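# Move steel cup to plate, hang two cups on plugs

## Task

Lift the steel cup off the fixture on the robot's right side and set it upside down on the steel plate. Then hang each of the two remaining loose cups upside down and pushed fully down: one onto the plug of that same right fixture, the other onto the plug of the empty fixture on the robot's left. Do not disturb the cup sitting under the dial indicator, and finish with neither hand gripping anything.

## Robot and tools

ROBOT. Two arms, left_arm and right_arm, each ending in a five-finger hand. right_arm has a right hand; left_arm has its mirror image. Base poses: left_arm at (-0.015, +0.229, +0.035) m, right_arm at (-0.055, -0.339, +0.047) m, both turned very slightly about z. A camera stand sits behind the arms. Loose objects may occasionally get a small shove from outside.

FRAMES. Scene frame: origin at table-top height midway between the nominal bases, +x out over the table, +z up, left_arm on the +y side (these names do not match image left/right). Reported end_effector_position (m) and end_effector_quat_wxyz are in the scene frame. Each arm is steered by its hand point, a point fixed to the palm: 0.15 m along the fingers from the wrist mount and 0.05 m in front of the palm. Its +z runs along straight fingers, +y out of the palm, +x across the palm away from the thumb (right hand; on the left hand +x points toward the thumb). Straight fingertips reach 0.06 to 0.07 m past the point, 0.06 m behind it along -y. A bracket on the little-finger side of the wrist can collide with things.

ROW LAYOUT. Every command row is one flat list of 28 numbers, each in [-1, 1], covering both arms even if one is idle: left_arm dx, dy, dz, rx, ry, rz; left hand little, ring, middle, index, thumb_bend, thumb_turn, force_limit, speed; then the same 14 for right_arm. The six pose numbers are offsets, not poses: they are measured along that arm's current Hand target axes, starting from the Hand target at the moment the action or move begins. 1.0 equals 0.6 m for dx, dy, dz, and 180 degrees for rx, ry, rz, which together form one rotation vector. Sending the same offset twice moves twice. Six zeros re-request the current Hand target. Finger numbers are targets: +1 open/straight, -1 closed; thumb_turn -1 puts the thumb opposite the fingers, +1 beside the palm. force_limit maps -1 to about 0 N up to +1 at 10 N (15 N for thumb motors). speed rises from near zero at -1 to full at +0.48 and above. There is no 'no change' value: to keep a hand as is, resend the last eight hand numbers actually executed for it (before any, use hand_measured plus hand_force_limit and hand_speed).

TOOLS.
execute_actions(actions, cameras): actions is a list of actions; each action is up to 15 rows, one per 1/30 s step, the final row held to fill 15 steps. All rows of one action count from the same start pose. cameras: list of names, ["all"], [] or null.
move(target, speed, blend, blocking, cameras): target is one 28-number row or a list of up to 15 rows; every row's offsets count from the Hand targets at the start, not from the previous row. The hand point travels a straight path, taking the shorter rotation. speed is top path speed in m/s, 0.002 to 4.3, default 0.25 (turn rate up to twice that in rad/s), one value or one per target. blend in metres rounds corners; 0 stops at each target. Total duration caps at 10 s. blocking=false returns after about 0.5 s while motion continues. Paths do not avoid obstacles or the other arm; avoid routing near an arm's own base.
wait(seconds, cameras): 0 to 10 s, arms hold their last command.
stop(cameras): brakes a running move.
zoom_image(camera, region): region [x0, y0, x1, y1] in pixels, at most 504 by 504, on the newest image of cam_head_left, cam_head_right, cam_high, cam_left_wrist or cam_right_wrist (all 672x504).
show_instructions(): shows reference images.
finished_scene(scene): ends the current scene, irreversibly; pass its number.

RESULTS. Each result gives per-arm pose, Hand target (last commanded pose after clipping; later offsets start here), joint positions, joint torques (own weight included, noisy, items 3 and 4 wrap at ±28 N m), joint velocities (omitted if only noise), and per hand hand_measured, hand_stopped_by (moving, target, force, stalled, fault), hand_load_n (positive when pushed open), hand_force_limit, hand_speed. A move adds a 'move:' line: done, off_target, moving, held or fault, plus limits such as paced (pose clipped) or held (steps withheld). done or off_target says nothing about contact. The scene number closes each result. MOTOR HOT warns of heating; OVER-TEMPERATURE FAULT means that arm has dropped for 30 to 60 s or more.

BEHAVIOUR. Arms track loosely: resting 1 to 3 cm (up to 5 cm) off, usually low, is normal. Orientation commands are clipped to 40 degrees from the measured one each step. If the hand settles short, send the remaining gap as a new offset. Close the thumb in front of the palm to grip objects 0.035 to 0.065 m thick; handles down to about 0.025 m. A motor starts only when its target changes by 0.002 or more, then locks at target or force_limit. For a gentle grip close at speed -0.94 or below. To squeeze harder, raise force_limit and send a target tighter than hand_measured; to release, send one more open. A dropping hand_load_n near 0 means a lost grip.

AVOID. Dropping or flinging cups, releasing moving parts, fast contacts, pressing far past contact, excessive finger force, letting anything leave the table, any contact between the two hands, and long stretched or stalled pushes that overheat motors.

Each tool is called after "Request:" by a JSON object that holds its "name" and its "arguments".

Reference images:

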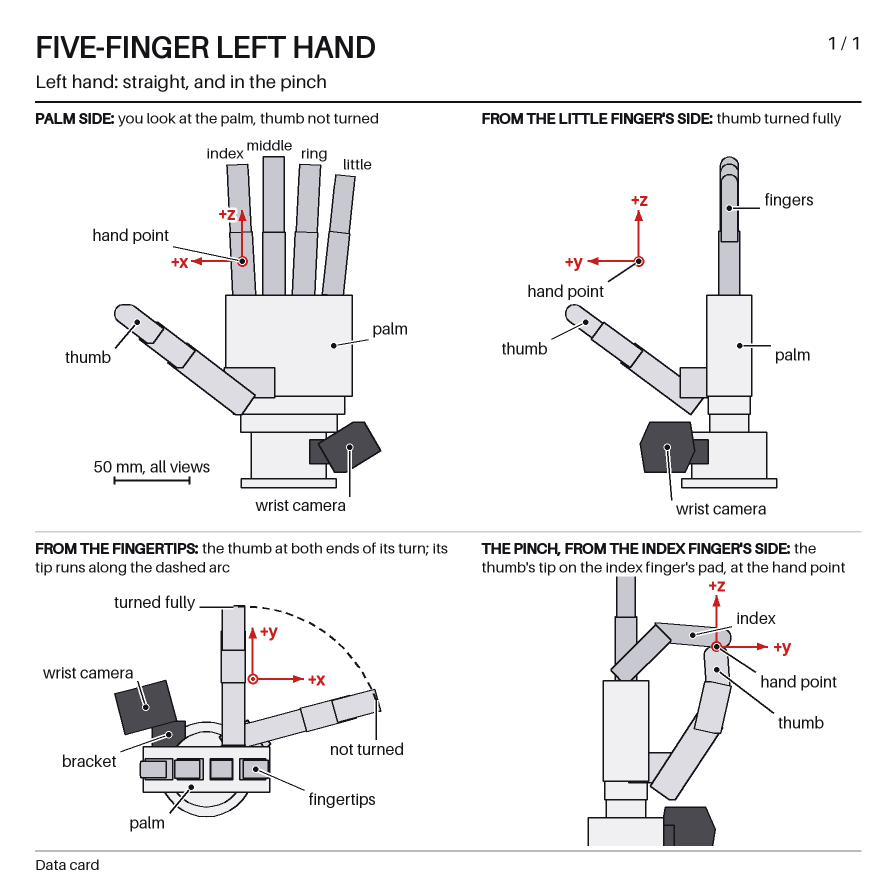

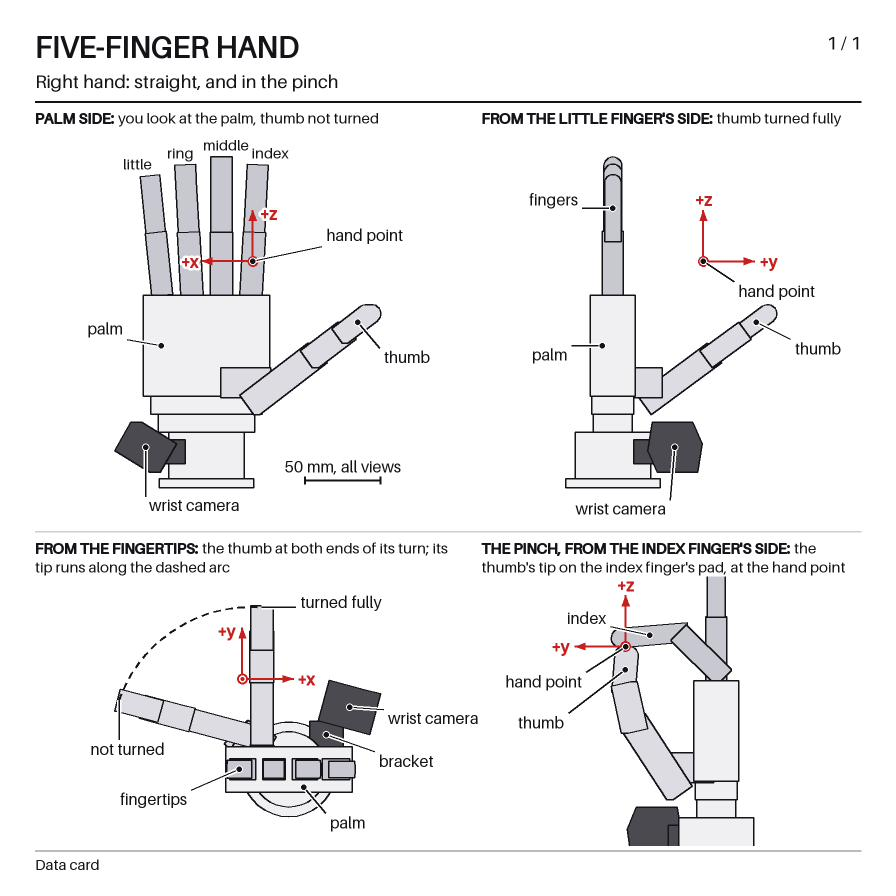

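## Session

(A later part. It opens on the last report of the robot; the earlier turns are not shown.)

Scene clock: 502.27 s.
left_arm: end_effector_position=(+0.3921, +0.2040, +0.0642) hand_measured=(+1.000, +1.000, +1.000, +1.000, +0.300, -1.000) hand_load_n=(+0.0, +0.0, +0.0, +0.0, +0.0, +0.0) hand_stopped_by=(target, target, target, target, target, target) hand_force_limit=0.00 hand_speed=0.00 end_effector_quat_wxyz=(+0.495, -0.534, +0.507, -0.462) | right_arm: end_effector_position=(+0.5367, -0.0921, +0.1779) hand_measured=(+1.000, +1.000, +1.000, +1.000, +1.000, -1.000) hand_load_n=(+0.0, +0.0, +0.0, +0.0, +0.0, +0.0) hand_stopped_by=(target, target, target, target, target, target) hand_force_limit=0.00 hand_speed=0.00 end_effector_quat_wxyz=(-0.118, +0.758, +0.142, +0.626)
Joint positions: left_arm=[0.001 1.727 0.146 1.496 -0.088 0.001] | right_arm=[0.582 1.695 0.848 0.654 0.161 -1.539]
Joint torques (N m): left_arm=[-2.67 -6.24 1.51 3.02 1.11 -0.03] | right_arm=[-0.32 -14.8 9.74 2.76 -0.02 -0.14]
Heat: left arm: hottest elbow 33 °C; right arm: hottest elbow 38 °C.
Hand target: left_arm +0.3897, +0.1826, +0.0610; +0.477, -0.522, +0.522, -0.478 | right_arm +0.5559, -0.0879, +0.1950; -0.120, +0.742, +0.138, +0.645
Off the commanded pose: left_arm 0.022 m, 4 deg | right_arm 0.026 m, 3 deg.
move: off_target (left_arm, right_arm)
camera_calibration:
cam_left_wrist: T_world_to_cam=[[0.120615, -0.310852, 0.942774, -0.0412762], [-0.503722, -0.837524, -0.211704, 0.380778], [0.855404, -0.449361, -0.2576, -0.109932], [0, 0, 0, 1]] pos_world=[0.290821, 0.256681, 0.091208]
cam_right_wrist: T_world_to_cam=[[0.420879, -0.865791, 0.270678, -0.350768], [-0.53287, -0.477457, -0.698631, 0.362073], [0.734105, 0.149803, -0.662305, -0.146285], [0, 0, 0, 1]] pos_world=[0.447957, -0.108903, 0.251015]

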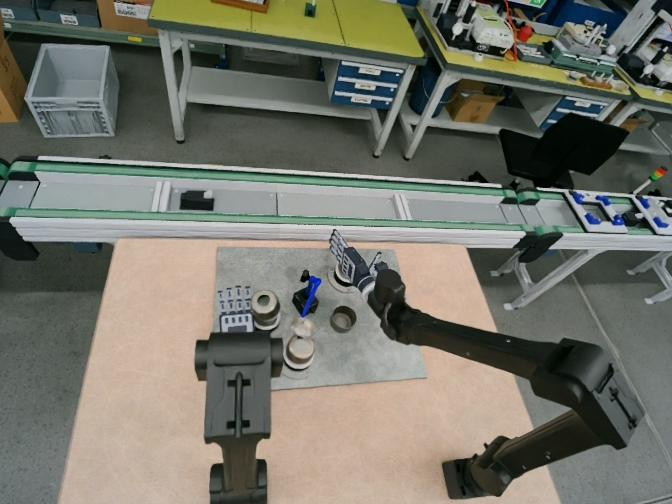

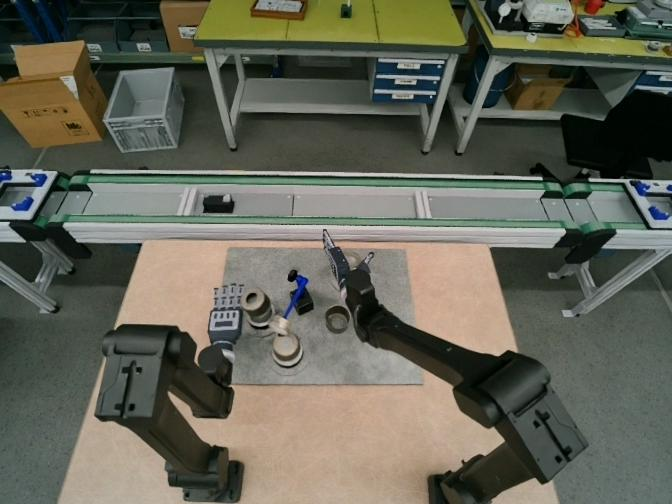

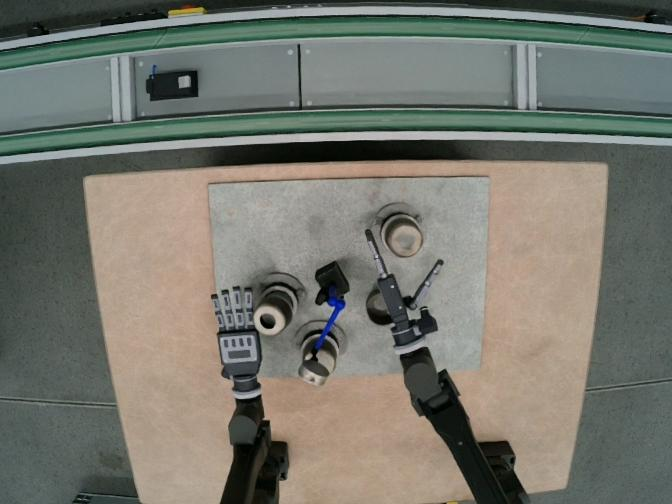

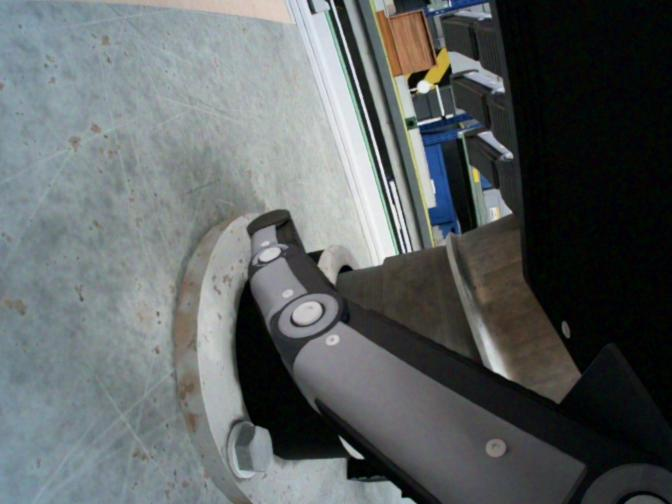

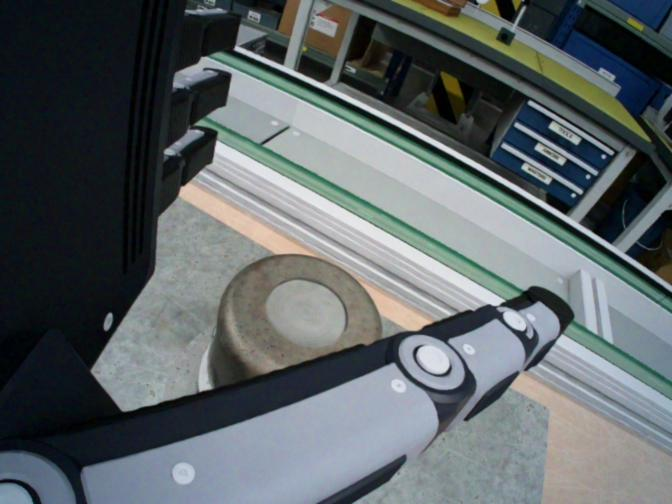

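Request:
{"name": "move", "arguments": {"target": [[0.0367,0,0,0,0,0,1,1,1,1,0.3,-1,0,0, 0.0025,0.0140,0.0177,0,0.0167,0,1,1,1,1,1,-1,0,0],[0.0367,0,0,0,0,0,1,1,1,1,0.3,-1,0,0, -0.0864,0.0120,0.0202,0,0.0167,0,1,1,1,1,1,-1,0,0]], "cameras": ["all"], "speed": [0.06,0.06]}}

Scene clock: 511.67 s.
left_arm: end_effector_position=(+0.3916, +0.2028, +0.0641) hand_measured=(+1.000, +1.000, +1.000, +1.000, +0.300, -1.000) hand_load_n=(+0.0, +0.0, +0.0, +0.0, +0.0, -0.5) hand_stopped_by=(target, target, target, target, target, target) hand_force_limit=0.00 hand_speed=0.00 end_effector_quat_wxyz=(+0.509, -0.550, +0.489, -0.446) | right_arm: end_effector_position=(+0.5564, -0.0927, +0.1422) hand_measured=(+1.000, +1.000, +1.000, +1.000, +1.000, -1.000) hand_load_n=(+0.0, +0.0, +0.0, +0.0, -0.5, +0.5) hand_stopped_by=(target, target, target, target, target, target) hand_force_limit=0.00 hand_speed=0.00 end_effector_quat_wxyz=(-0.126, +0.731, +0.135, +0.657)
Joint positions: left_arm=[-0.059 1.727 0.144 1.496 -0.211 -0.012] | right_arm=[0.561 1.854 0.857 0.891 0.142 -1.548]
Joint torques (N m): left_arm=[-5.36 -6.48 1.66 2.59 2.49 0.01] | right_arm=[0.15 -15.74 6.61 2.74 0.09 -0.14]
Heat: left arm: hottest elbow 32 °C; right arm: hottest elbow 38 °C.
Hand target: left_arm +0.3897, +0.1606, +0.0610; +0.477, -0.522, +0.522, -0.478 | right_arm +0.5629, -0.0929, +0.1419; -0.124, +0.725, +0.135, +0.664
Off the commanded pose: left_arm 0.042 m, 7 deg | right_arm 0.006 m, 1 deg.
move: off_target (left_arm)
camera_calibration:
cam_left_wrist: T_world_to_cam=[[0.139758, -0.301192, 0.943266, -0.0510835], [-0.449766, -0.867983, -0.210514, 0.364445], [0.882144, -0.394828, -0.256774, -0.131631], [0, 0, 0, 1]] pos_world=[0.287172, 0.248974, 0.0911068]
cam_right_wrist: T_world_to_cam=[[0.399307, -0.876165, 0.269979, -0.338694], [-0.47794, -0.450226, -0.754234, 0.327114], [0.782385, 0.172137, -0.598533, -0.21826], [0, 0, 0, 1]] pos_world=[0.462348, -0.111906, 0.207525]

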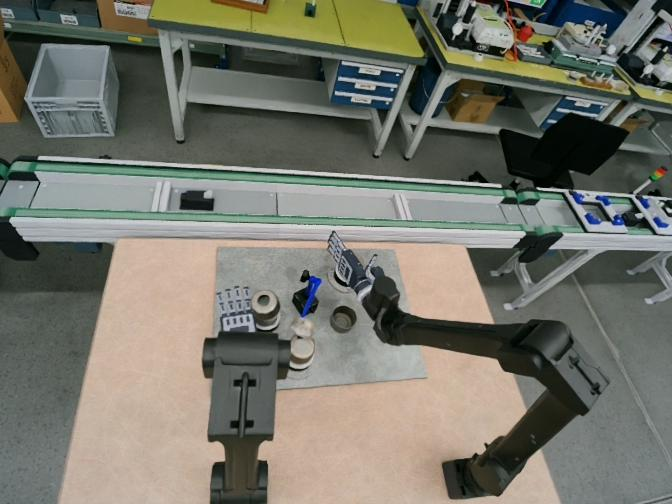

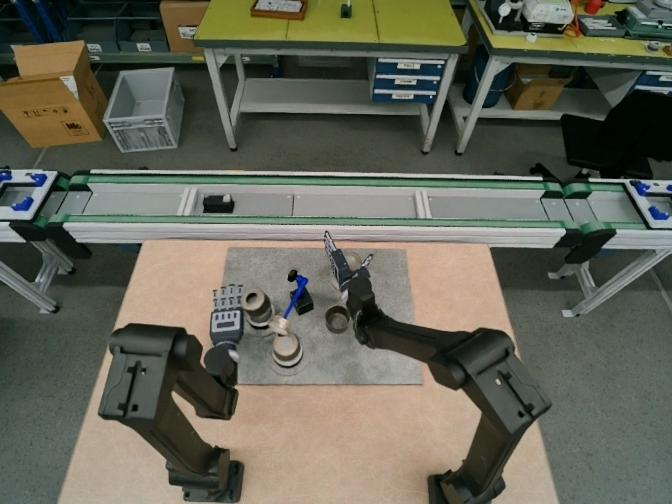

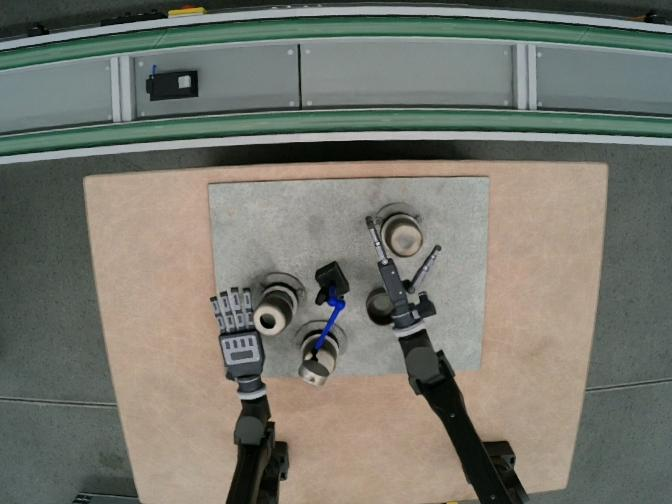

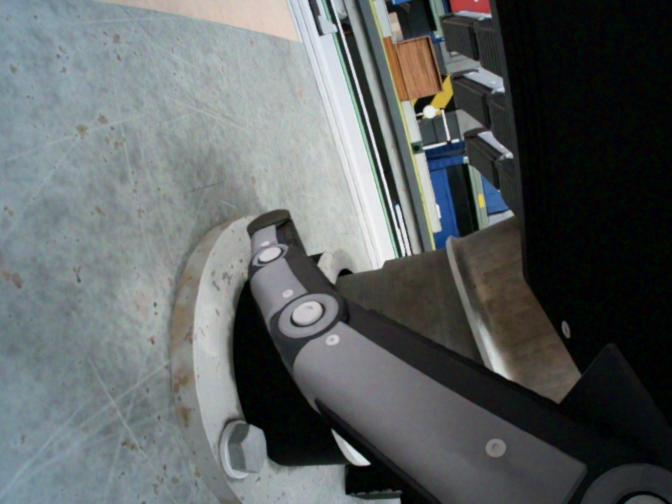

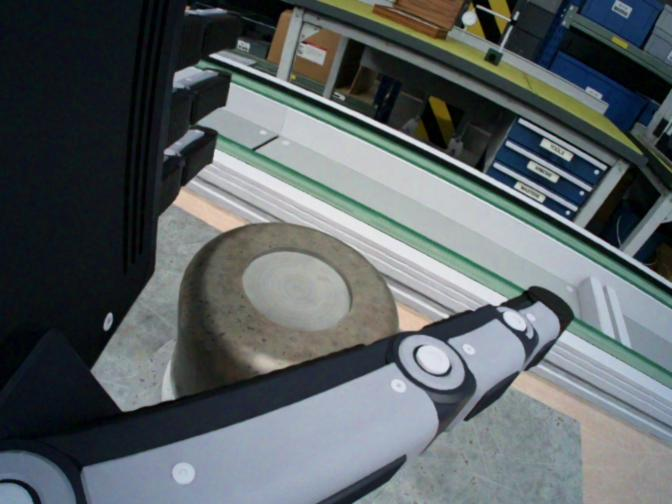

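Request:
{"name": "move", "arguments": {"target": [-0.149,-0.0481,-0.012,0,0,0,1,1,1,1,0.3,-1,0,0, -0.0908,-0.0005,-0.0052,0,0,0,1,1,1,1,1,-1,0,0], "cameras": ["cam_right_wrist","cam_left_wrist","cam_high"], "speed": 0.07}}

Scene clock: 526.17 s.
left_arm: end_effector_position=(+0.3815, +0.2466, +0.0866) hand_measured=(+1.000, +1.000, +1.000, +1.000, +0.300, -1.000) hand_load_n=(+0.0, +0.0, +0.0, -0.5, +0.0, +0.0) hand_stopped_by=(target, target, target, target, target, target) hand_force_limit=0.00 hand_speed=0.00 end_effector_quat_wxyz=(-0.471, +0.526, -0.522, +0.479) | right_arm: end_effector_position=(+0.5574, -0.0924, +0.0984) hand_measured=(+1.000, +1.000, +1.000, +1.000, +1.000, -1.000) hand_load_n=(+0.0, +0.0, +0.0, +0.0, +0.0, +0.5) hand_stopped_by=(target, target, target, target, target, target) hand_force_limit=0.00 hand_speed=0.00 end_effector_quat_wxyz=(-0.129, +0.724, +0.132, +0.665)
Joint positions: left_arm=[0.264 1.515 0.137 1.277 0.239 0.012] | right_arm=[0.561 1.984 0.857 1.042 0.144 -1.548]
Joint torques (N m): left_arm=[1.73 -7 3.79 1.98 0.31 0.14] | right_arm=[0.44 -16.32 4.29 2.71 0.13 -0.13]
Heat: left arm: hottest elbow 30 °C; right arm: hottest elbow 36 °C.
Hand target: left_arm +0.3852, +0.2501, +0.0904; -0.477, +0.522, -0.522, +0.478 | right_arm +0.5554, -0.0955, +0.0880; -0.123, +0.725, +0.135, +0.664
Off the commanded pose: left_arm 0.006 m, 1 deg | right_arm 0.011 m, 1 deg.
move: off_target (right_arm)
camera_calibration:
cam_left_wrist: T_world_to_cam=[[0.113048, -0.298954, 0.947548, -0.0483491], [-0.558654, -0.807766, -0.188202, 0.427395], [0.821661, -0.508075, -0.258328, -0.0486082], [0, 0, 0, 1]] pos_world=[0.284171, 0.306084, 0.113693]
cam_right_wrist: T_world_to_cam=[[0.392851, -0.87961, 0.268243, -0.323645], [-0.464189, -0.441483, -0.767868, 0.289211], [0.793849, 0.177142, -0.581742, -0.252886], [0, 0, 0, 1]] pos_world=[0.462146, -0.112202, 0.161777]
Images, in order (width x height): cam_high 672x504, cam_left_wrist 672x504, cam_right_wrist 672x504.

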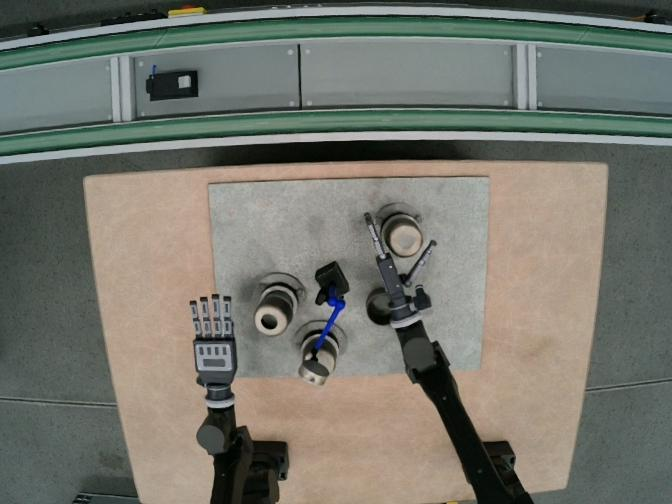

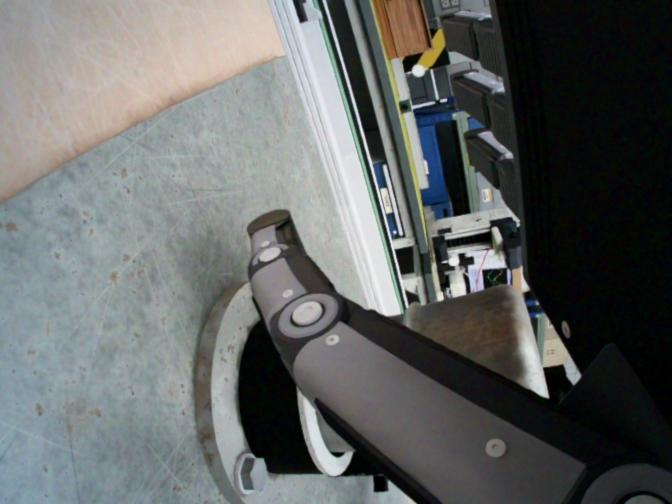

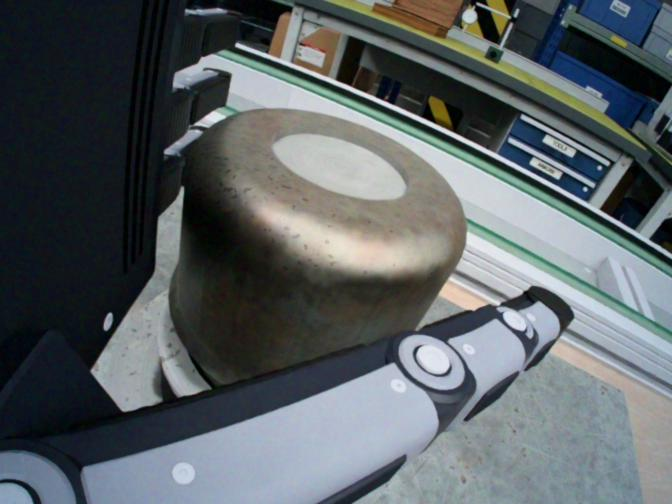

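Request:
{"name": "move", "arguments": {"target": [[0,-0.0887,-0.03,0,0,0,1,1,1,1,0.6,-1,0,0, -0.0218,0.0005,-0.0198,0,0,0,1,1,1,1,1,-1,0,0],[0.1918,-0.0887,-0.03,0,0,0,1,1,1,1,0.6,-1,0,0, -0.0218,0.0005,-0.0198,0,0,0,1,1,1,1,1,-1,0,0],[0.1918,0.0110,-0.021,0,0,0,1,1,1,1,0.6,-1,0,0, -0.0218,0.0005,-0.0198,0,0,0,1,1,1,1,1,-1,0,0]], "cameras": ["cam_right_wrist","cam_left_wrist","cam_high"], "speed": [0.15,0.15,0.05]}}

Scene clock: 541.03 s.
left_arm: end_effector_position=(+0.3793, +0.1330, +0.1023) hand_measured=(+1.000, +1.000, +1.000, +1.000, +0.600, -1.000) hand_load_n=(-0.5, +0.0, +0.0, +0.0, +0.0, +0.0) hand_stopped_by=(target, target, target, target, target, target) hand_force_limit=0.00 hand_speed=0.00 end_effector_quat_wxyz=(+0.485, -0.514, +0.508, -0.493) | right_arm: end_effector_position=(+0.5463, -0.0995, +0.0857) hand_measured=(+1.000, +1.000, +1.000, +1.000, +1.000, -1.000) hand_load_n=(-0.5, -0.5, +0.0, +0.0, +0.0, +0.5) hand_stopped_by=(target, target, target, target, target, target) hand_force_limit=0.00 hand_speed=0.00 end_effector_quat_wxyz=(-0.127, +0.725, +0.131, +0.665)
Joint positions: left_arm=[-0.275 1.5 0.131 1.324 -0.3 -0.027] | right_arm=[0.561 2.003 0.822 1.096 0.147 -1.548]
Joint torques (N m): left_arm=[0.62 -3.96 2.28 1.91 0.04 0.06] | right_arm=[0.79 -16.03 4 2.77 0.14 -0.12]
Heat: left arm: hottest elbow 29 °C; right arm: hottest elbow 34 °C.
Hand target: left_arm +0.3720, +0.1350, +0.0850; +0.477, -0.522, +0.522, -0.478 | right_arm +0.5434, -0.1004, +0.0759; -0.123, +0.725, +0.135, +0.664
Off the commanded pose: left_arm 0.019 m, 3 deg | right_arm 0.010 m, 1 deg.
move: off_target (left_arm)
camera_calibration:
cam_left_wrist: T_world_to_cam=[[0.0622651, -0.296962, 0.952857, -0.0784769], [-0.545819, -0.809425, -0.216594, 0.335662], [0.835586, -0.506601, -0.212486, -0.110548], [0, 0, 0, 1]] pos_world=[0.28047, 0.192384, 0.12399]
cam_right_wrist: T_world_to_cam=[[0.389964, -0.88079, 0.268582, -0.32064], [-0.466087, -0.440352, -0.767368, 0.272298], [0.794161, 0.174063, -0.582246, -0.250568], [0, 0, 0, 1]] pos_world=[0.450944, -0.118895, 0.149179]
Images, in order (width x height): cam_high 672x504, cam_left_wrist 672x504, cam_right_wrist 672x504.

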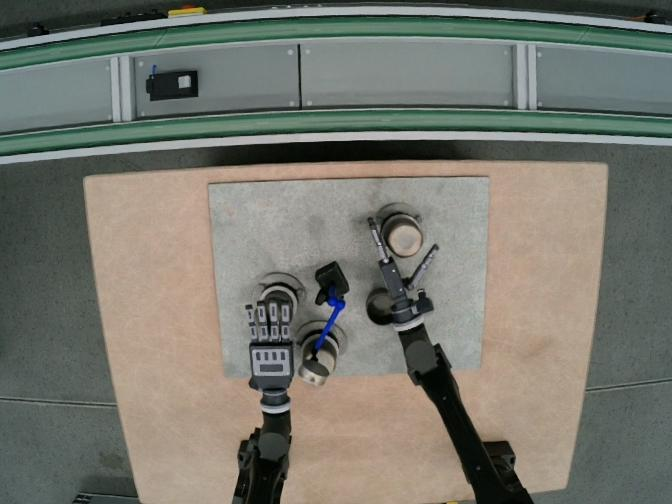

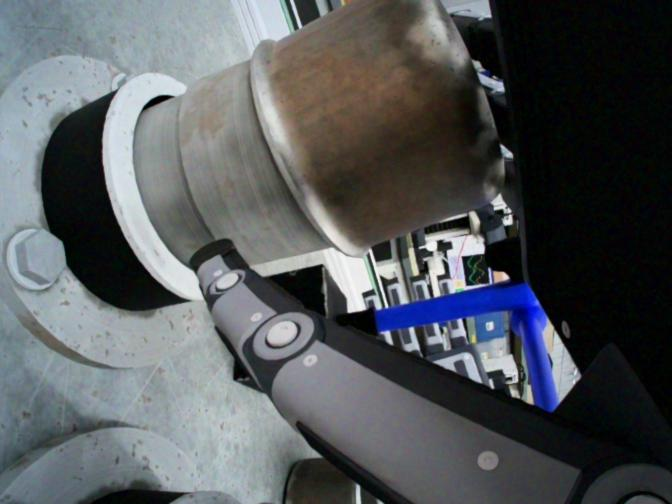

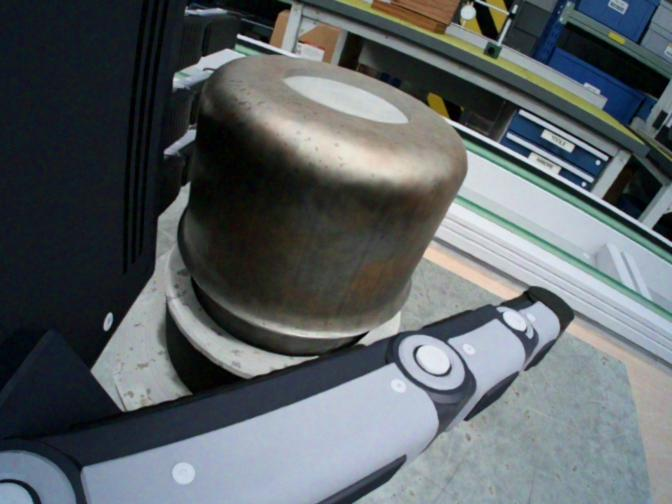

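Request:
{"name": "move", "arguments": {"target": [0,0.0332,0.003,0,0,0,1,1,1,1,0.6,-1,0,0, 0,0,0,0,0,0,1,1,0.0,0.0,0.2,-1,0.4,-0.9], "cameras": ["cam_right_wrist","cam_left_wrist","cam_high"], "speed": 0.05}}

Scene clock: 546.50 s.
left_arm: end_effector_position=(+0.3824, +0.1314, +0.0988) hand_measured=(+1.000, +1.000, +1.000, +1.000, +0.600, -1.000) hand_load_n=(+0.0, +0.0, +0.0, +0.5, +0.0, +0.0) hand_stopped_by=(target, target, target, target, target, target) hand_force_limit=0.00 hand_speed=0.00 end_effector_quat_wxyz=(+0.491, -0.508, +0.489, -0.511) | right_arm: end_effector_position=(+0.5433, -0.0904, +0.0856) hand_measured=(+1.000, +1.000, +0.370, +0.444, +0.692, -1.000) hand_load_n=(+0.0, +0.0, +10.5, +7.0, +13.0, +0.0) hand_stopped_by=(target, target, force, force, force, target) hand_force_limit=0.40 hand_speed=-0.90 end_effector_quat_wxyz=(-0.135, +0.723, +0.139, +0.663)
Joint positions: left_arm=[-0.275 1.646 0.131 1.52 -0.3 -0.038] | right_arm=[0.572 2.003 0.822 1.097 0.136 -1.548]
Joint torques (N m): left_arm=[0.67 -3.43 0.92 0.65 0.06 0.17] | right_arm=[-0.32 -16.15 3.99 2.7 0.54 -0.13]
Heat: left arm: hottest elbow 29 °C; right arm: hottest elbow 33 °C.
Hand target: left_arm +0.3720, +0.1350, +0.0650; +0.477, -0.522, +0.522, -0.478 | right_arm +0.5434, -0.1003, +0.0759; -0.124, +0.725, +0.135, +0.664
Off the commanded pose: left_arm 0.036 m, 6 deg | right_arm 0.014 m, 1 deg.
move: off_target (left_arm, right_arm)
camera_calibration:
cam_left_wrist: T_world_to_cam=[[0.0167056, -0.272171, 0.962104, -0.0625288], [-0.535188, -0.815223, -0.221327, 0.332408], [0.844568, -0.511209, -0.159282, -0.122815], [0, 0, 0, 1]] pos_world=[0.28267, 0.191184, 0.114168]
cam_right_wrist: T_world_to_cam=[[0.40971, -0.872101, 0.267541, -0.321249], [-0.4562, -0.449862, -0.767793, 0.26869], [0.789949, 0.19252, -0.582165, -0.245921], [0, 0, 0, 1]] pos_world=[0.44846, -0.111943, 0.149078]
Images, in order (width x height): cam_high 672x504, cam_left_wrist 672x504, cam_right_wrist 672x504.

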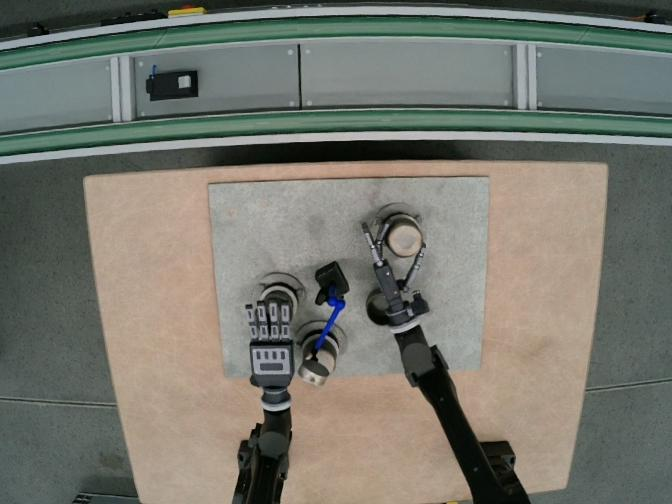

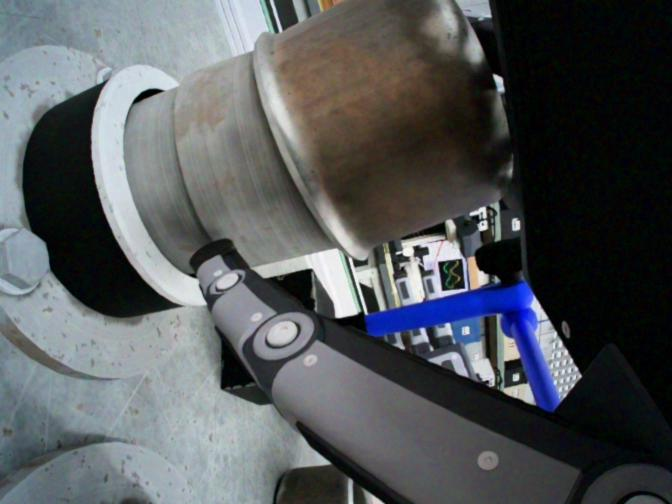

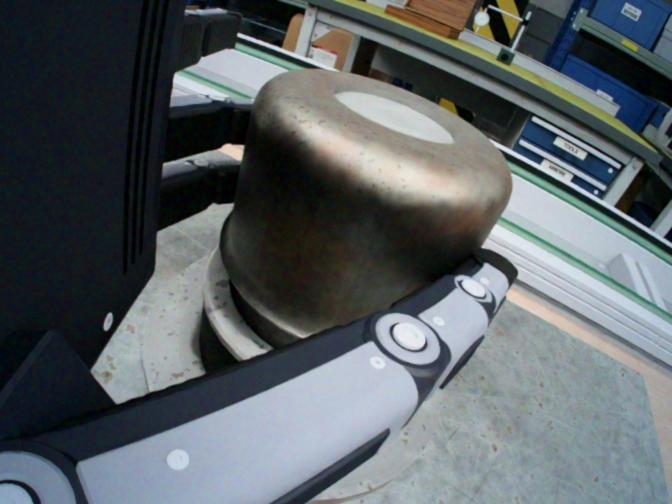

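Request:
{"name": "move", "arguments": {"target": [[0,-0.1660,-0.0148,0,0,0,1,1,1,1,0.6,-1,0,0, 0.0337,-0.0140,0.0025,0,0,0,1,1,0.0,0.0,0.2,-1,0.4,-0.9],[-0.0583,-0.3263,0.0010,-0.0429,0.0438,-0.4938,1,1,1,1,1,-1,0,0, 0.0847,-0.0107,0.0110,0,0,0,1,1,0.0,0.0,0.2,-1,0.4,-0.9],[-0.0183,-0.2868,0.0263,-0.0429,0.0438,-0.4938,1,1,1,1,1,-1,0,0, 0.1520,-0.0065,0.0160,0,0,0,1,1,0.0,0.0,0.2,-1,0.4,-0.9]], "cameras": ["all"], "speed": [0.1,0.2,0.15]}}

Scene clock: 566.57 s.
left_arm: end_effector_position=(+0.3924, +0.1476, +0.2205) hand_measured=(+1.000, +1.000, +1.000, +1.000, +1.000, -1.000) hand_load_n=(+0.0, +0.0, +0.0, +0.0, +0.0, +0.0) hand_stopped_by=(target, target, target, target, target, target) hand_force_limit=0.00 hand_speed=0.00 end_effector_quat_wxyz=(+0.057, +0.746, -0.064, +0.661) | right_arm: end_effector_position=(+0.5439, -0.0905, +0.1497) hand_measured=(+1.000, +1.000, +0.370, +0.444, +0.688, -1.000) hand_load_n=(+0.0, +0.0, +0.0, +0.0, +0.0, +0.5) hand_stopped_by=(target, target, force, force, force, target) hand_force_limit=0.40 hand_speed=-0.90 end_effector_quat_wxyz=(-0.127, +0.735, +0.139, +0.651)
Joint positions: left_arm=[0.081 1.183 0.194 0.866 0.224 -1.543] | right_arm=[0.576 1.809 0.831 0.857 0.151 -1.547]
Joint torques (N m): left_arm=[-0.44 -4.01 8.03 3.06 0.06 -0.07] | right_arm=[-0.44 -17.38 8.29 1.8 0.11 -0.15]
Heat: left arm: hottest elbow 29 °C; right arm: hottest elbow 32 °C.
Hand target: left_arm +0.4030, +0.1460, +0.2350; +0.059, +0.734, -0.064, +0.673 | right_arm +0.5585, -0.0905, +0.1661; -0.124, +0.725, +0.135, +0.664
Off the commanded pose: left_arm 0.018 m, 2 deg | right_arm 0.022 m, 2 deg.
move: off_target (left_arm, right_arm); target 2's new numbers were sent with left_arm's hand 0.023 m and 2 deg from that target
camera_calibration:
cam_left_wrist: T_world_to_cam=[[0.220575, 0.926413, 0.305132, -0.287462], [-0.469776, -0.173256, 0.865617, 0.017838], [0.854785, -0.334277, 0.396991, -0.256309], [0, 0, 0, 1]] pos_world=[0.290876, 0.183721, 0.174025]
cam_right_wrist: T_world_to_cam=[[0.40826, -0.871806, 0.2707, -0.33842], [-0.484561, -0.458276, -0.745107, 0.329253], [0.773644, 0.173026, -0.609539, -0.197825], [0, 0, 0, 1]] pos_world=[0.450753, -0.109919, 0.216357]

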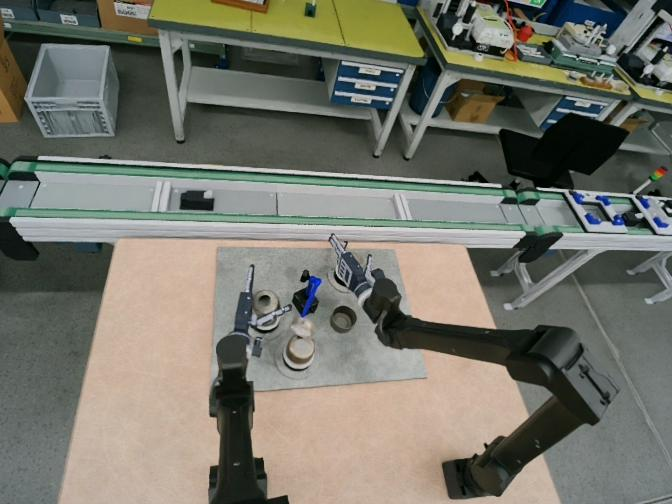

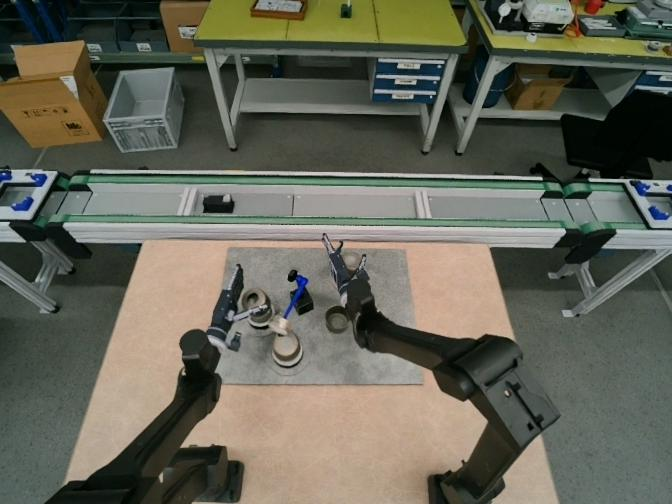

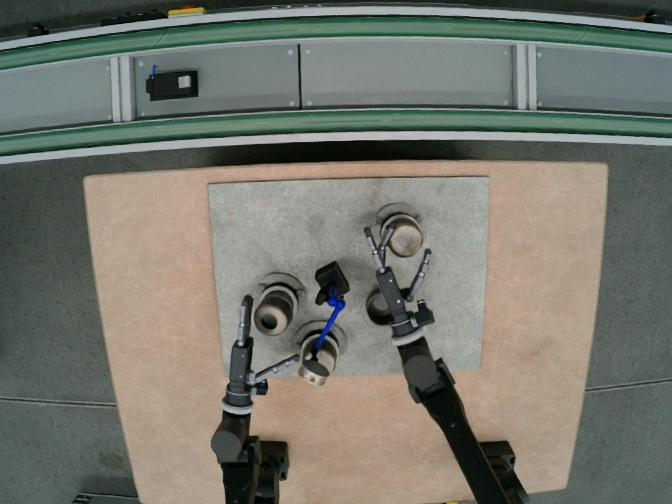

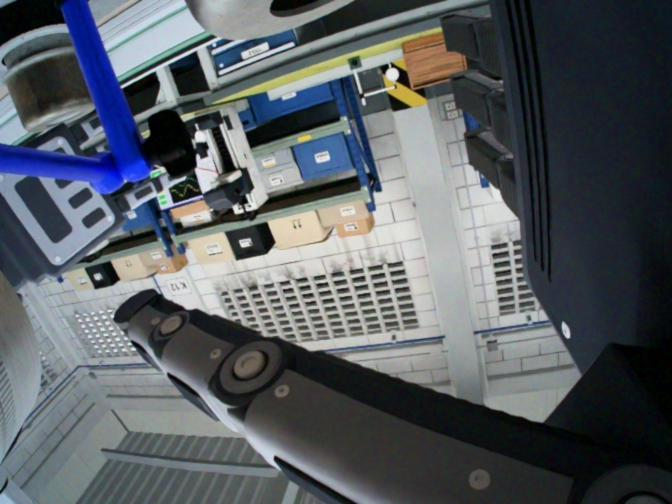

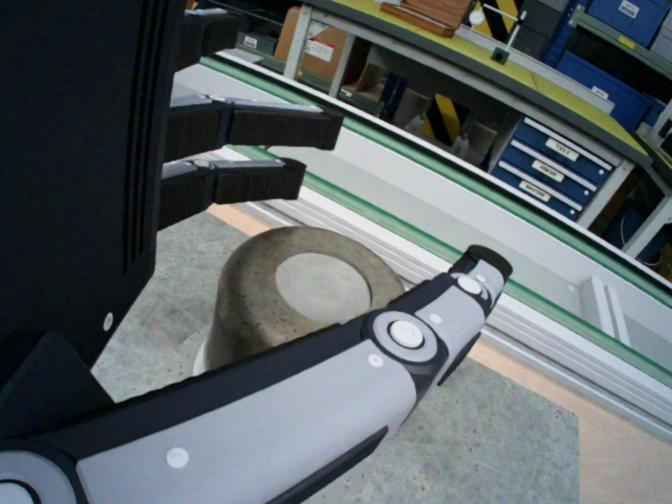

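Request:
{"name": "move", "arguments": {"target": [[0,0,0,0,0,0,1,1,1,1,1,-1,0,0, 0,0,0,0,0,0,1,1,1,1,1,-1,0,0],[-0.1940,-0.0053,0.0175,0,0,0,1,1,1,1,1,-1,0,0, -0.1527,-0.0073,-0.0152,0,0,0,1,1,1,1,1,-1,0,0],[-0.1940,-0.0053,0.0175,0,0,0,1,1,1,1,1,-1,0,0, -0.1527,-0.0073,-0.0152,0,0,0,1,1,0.0,0.0,0.2,-1,0.7,-0.92]], "cameras": ["all"], "speed": [0.1,0.08,0.08]}}

Scene clock: 585.93 s.
left_arm: end_effector_position=(+0.4011, +0.1456, +0.1204) hand_measured=(+1.000, +1.000, +1.000, +1.000, +1.000, -1.000) hand_load_n=(+0.0, +0.0, +0.0, +0.0, +0.0, -0.5) hand_stopped_by=(target, target, target, target, target, target) hand_force_limit=0.00 hand_speed=0.00 end_effector_quat_wxyz=(+0.062, +0.747, -0.069, +0.658) | right_arm: end_effector_position=(+0.5429, -0.0896, +0.0836) hand_measured=(+1.000, +1.000, +0.368, +0.434, +0.694, -1.000) hand_load_n=(+0.0, +0.0, +9.5, +8.0, +15.0, +0.5) hand_stopped_by=(target, target, force, force, force, target) hand_force_limit=0.70 hand_speed=-0.92 end_effector_quat_wxyz=(-0.129, +0.725, +0.134, +0.663)
Joint positions: left_arm=[0.081 1.893 0.205 1.557 0.237 -1.543] | right_arm=[0.58 2.009 0.827 1.094 0.159 -1.548]
Joint torques (N m): left_arm=[1.61 -7.24 1.31 2.88 0.34 0.11] | right_arm=[0.67 -16.32 4.03 2.74 0.32 -0.12]
Heat: left arm: hottest elbow 30 °C; right arm: hottest elbow 32 °C.
Hand target: left_arm +0.4039, +0.1490, +0.1182; +0.059, +0.734, -0.064, +0.673 | right_arm +0.5409, -0.0925, +0.0754; -0.124, +0.725, +0.135, +0.664
Off the commanded pose: left_arm 0.005 m, 2 deg | right_arm 0.009 m, 1 deg.
joint sent to its limit (left arm) — joint 4 (wrist pitch), upper limit. The joint targets still meet the commanded pose.
move: done
camera_calibration:
cam_left_wrist: T_world_to_cam=[[0.235123, 0.923927, 0.301789, -0.262095], [-0.466569, -0.165095, 0.86894, 0.105368], [0.852661, -0.345113, 0.392258, -0.221759], [0, 0, 0, 1]] pos_world=[0.299871, 0.183021, 0.074526]
cam_right_wrist: T_world_to_cam=[[0.396895, -0.877446, 0.269374, -0.313561], [-0.464381, -0.445108, -0.765656, 0.271907], [0.791722, 0.178793, -0.584131, -0.248862], [0, 0, 0, 1]] pos_world=[0.447749, -0.109611, 0.147284]

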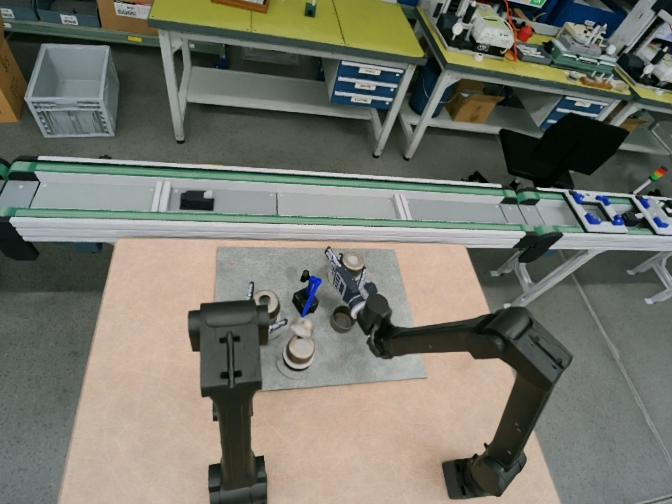

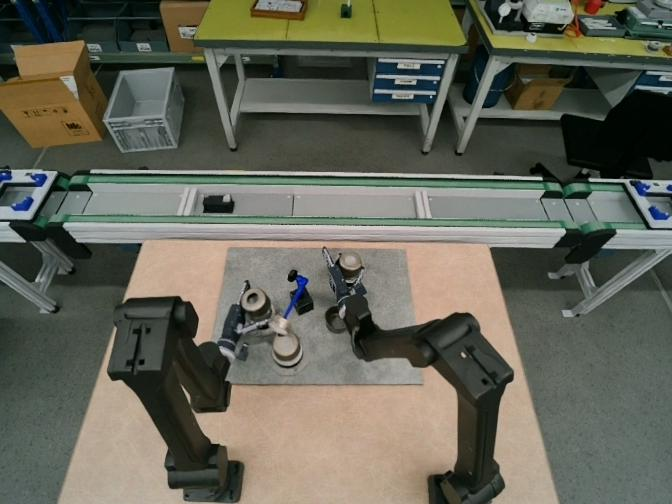

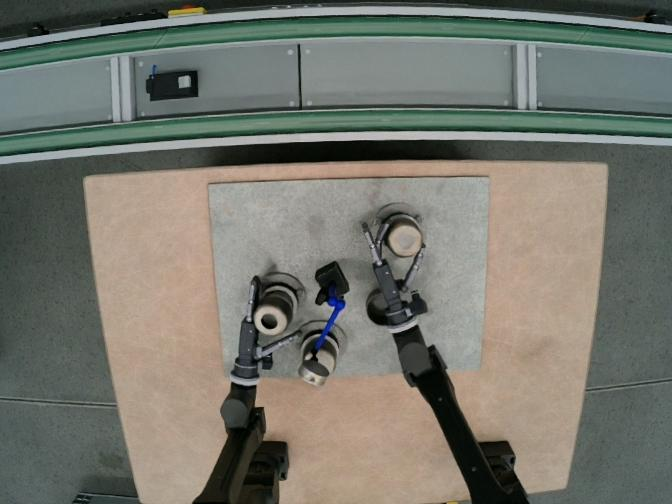

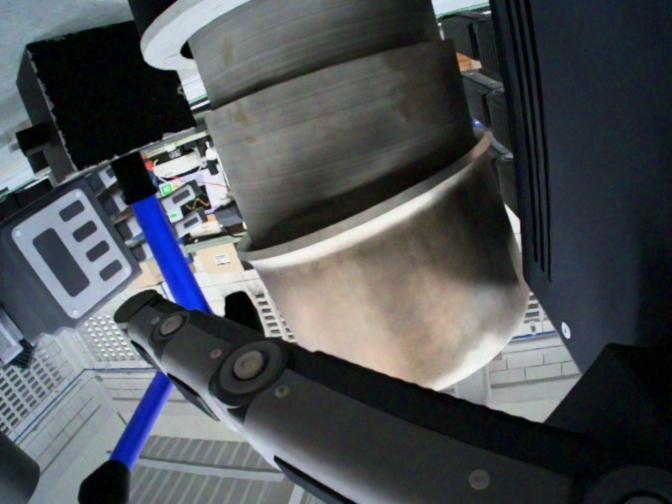

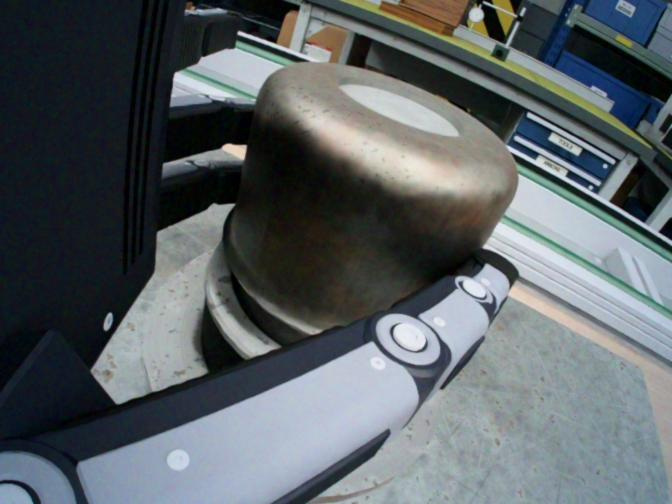

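Request:
{"name": "move", "arguments": {"target": [[0,0,0,0,0,0,1,1,0,0,0.2,-1,0.3,-0.9, 0.0138,-0.0013,0.0047,0.04,0,0,1,1,0.0,0.0,0.2,-1,0.7,-0.92],[0,0,0,0,0,0,1,1,0,0,0.2,-1,0.3,-0.9, 0.0425,-0.0010,0.0075,-0.04,0,0,1,1,0.0,0.0,0.2,-1,0.7,-0.92],[0,0,0,0,0,0,1,1,0,0,0.2,-1,0.3,-0.9, 0.0762,-0.0008,0.0098,0.04,0,0,1,1,0.0,0.0,0.2,-1,0.7,-0.92],[0,0,0,0,0,0,1,1,0,0,0.2,-1,0.3,-0.9, 0.1265,0,0.0122,0,0,0,1,1,0.0,0.0,0.2,-1,0.7,-0.92]], "cameras": ["cam_high","cam_left_wrist","cam_right_wrist"], "speed": 0.1}}

Scene clock: 597.93 s.
left_arm: end_effector_position=(+0.4052, +0.1495, +0.1213) hand_measured=(+1.000, +1.000, +0.406, +0.332, +0.702, -1.000) hand_load_n=(+0.0, +0.0, +3.5, +7.5, +13.0, +0.5) hand_stopped_by=(target, target, force, force, force, target) hand_force_limit=0.30 hand_speed=-0.90 end_effector_quat_wxyz=(+0.058, +0.746, -0.065, +0.661) | right_arm: end_effector_position=(+0.5329, -0.0841, +0.0960) hand_measured=(+1.000, +1.000, +0.368, +0.434, +0.694, -1.000) hand_load_n=(+0.0, +0.0, +10.5, +12.5, +13.0, +6.5) hand_stopped_by=(target, target, force, force, force, target) hand_force_limit=0.70 hand_speed=-0.92 end_effector_quat_wxyz=(-0.137, +0.756, +0.141, +0.625)
Joint positions: left_arm=[0.088 1.894 0.213 1.557 0.233 -1.543] | right_arm=[0.588 1.898 0.816 0.897 0.14 -1.513]
Joint torques (N m): left_arm=[0.79 -7.71 0.96 3.03 0.51 0.09] | right_arm=[-0.32 -22.59 7.54 2.11 0.96 -0.45]
Heat: left arm: hottest elbow 28 °C; right arm: hottest elbow 31 °C.
Hand target: left_arm +0.4039, +0.1490, +0.1181; +0.059, +0.734, -0.064, +0.673 | right_arm +0.5539, -0.0874, +0.1505; -0.124, +0.725, +0.135, +0.664
Off the commanded pose: left_arm 0.003 m, 2 deg | right_arm 0.058 m, 6 deg.
joint sent to its limit (left arm) — joint 4 (wrist pitch), upper limit. The joint targets still meet the commanded pose.
move: off_target (right_arm)
camera_calibration:
cam_left_wrist: T_world_to_cam=[[0.222995, 0.926199, 0.30402, -0.262595], [-0.470325, -0.170949, 0.865777, 0.109857], [0.853854, -0.336053, 0.397494, -0.226678], [0, 0, 0, 1]] pos_world=[0.303776, 0.18582, 0.0748252]
cam_right_wrist: T_world_to_cam=[[0.441549, -0.863937, 0.242172, -0.328212], [-0.526019, -0.467916, -0.710182, 0.304832], [0.726869, 0.186193, -0.661055, -0.192065], [0, 0, 0, 1]] pos_world=[0.444875, -0.105157, 0.169004]
Images, in order (width x height): cam_high 672x504, cam_left_wrist 672x504, cam_right_wrist 672x504.

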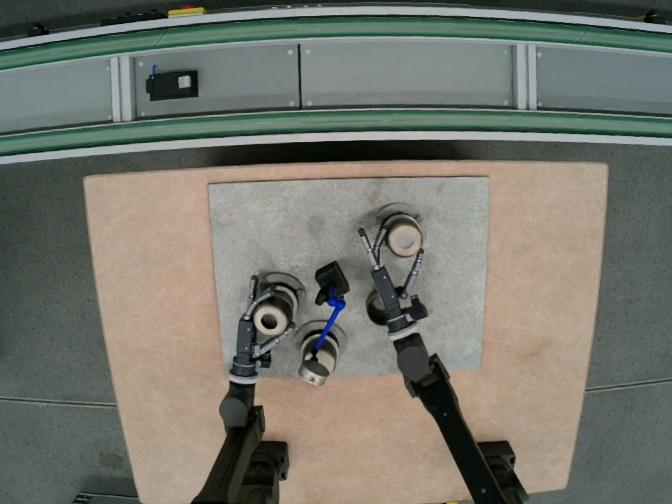

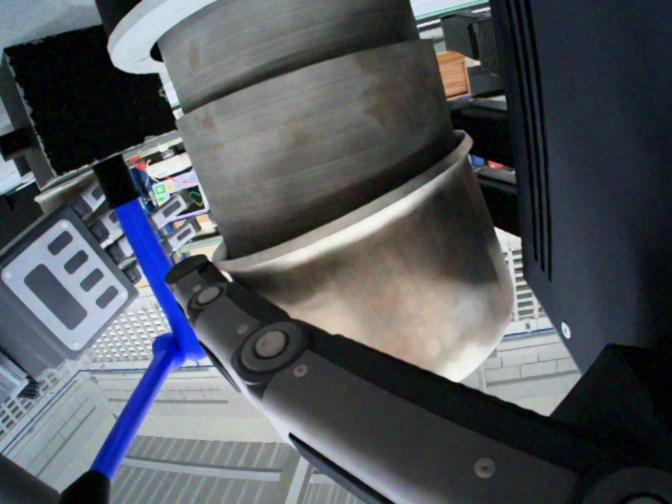

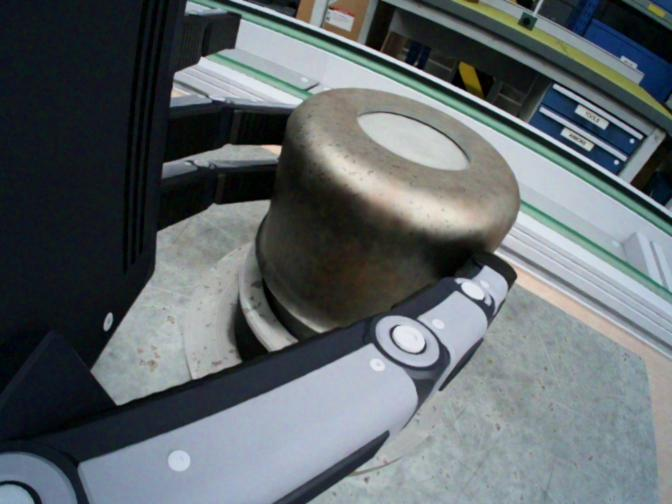

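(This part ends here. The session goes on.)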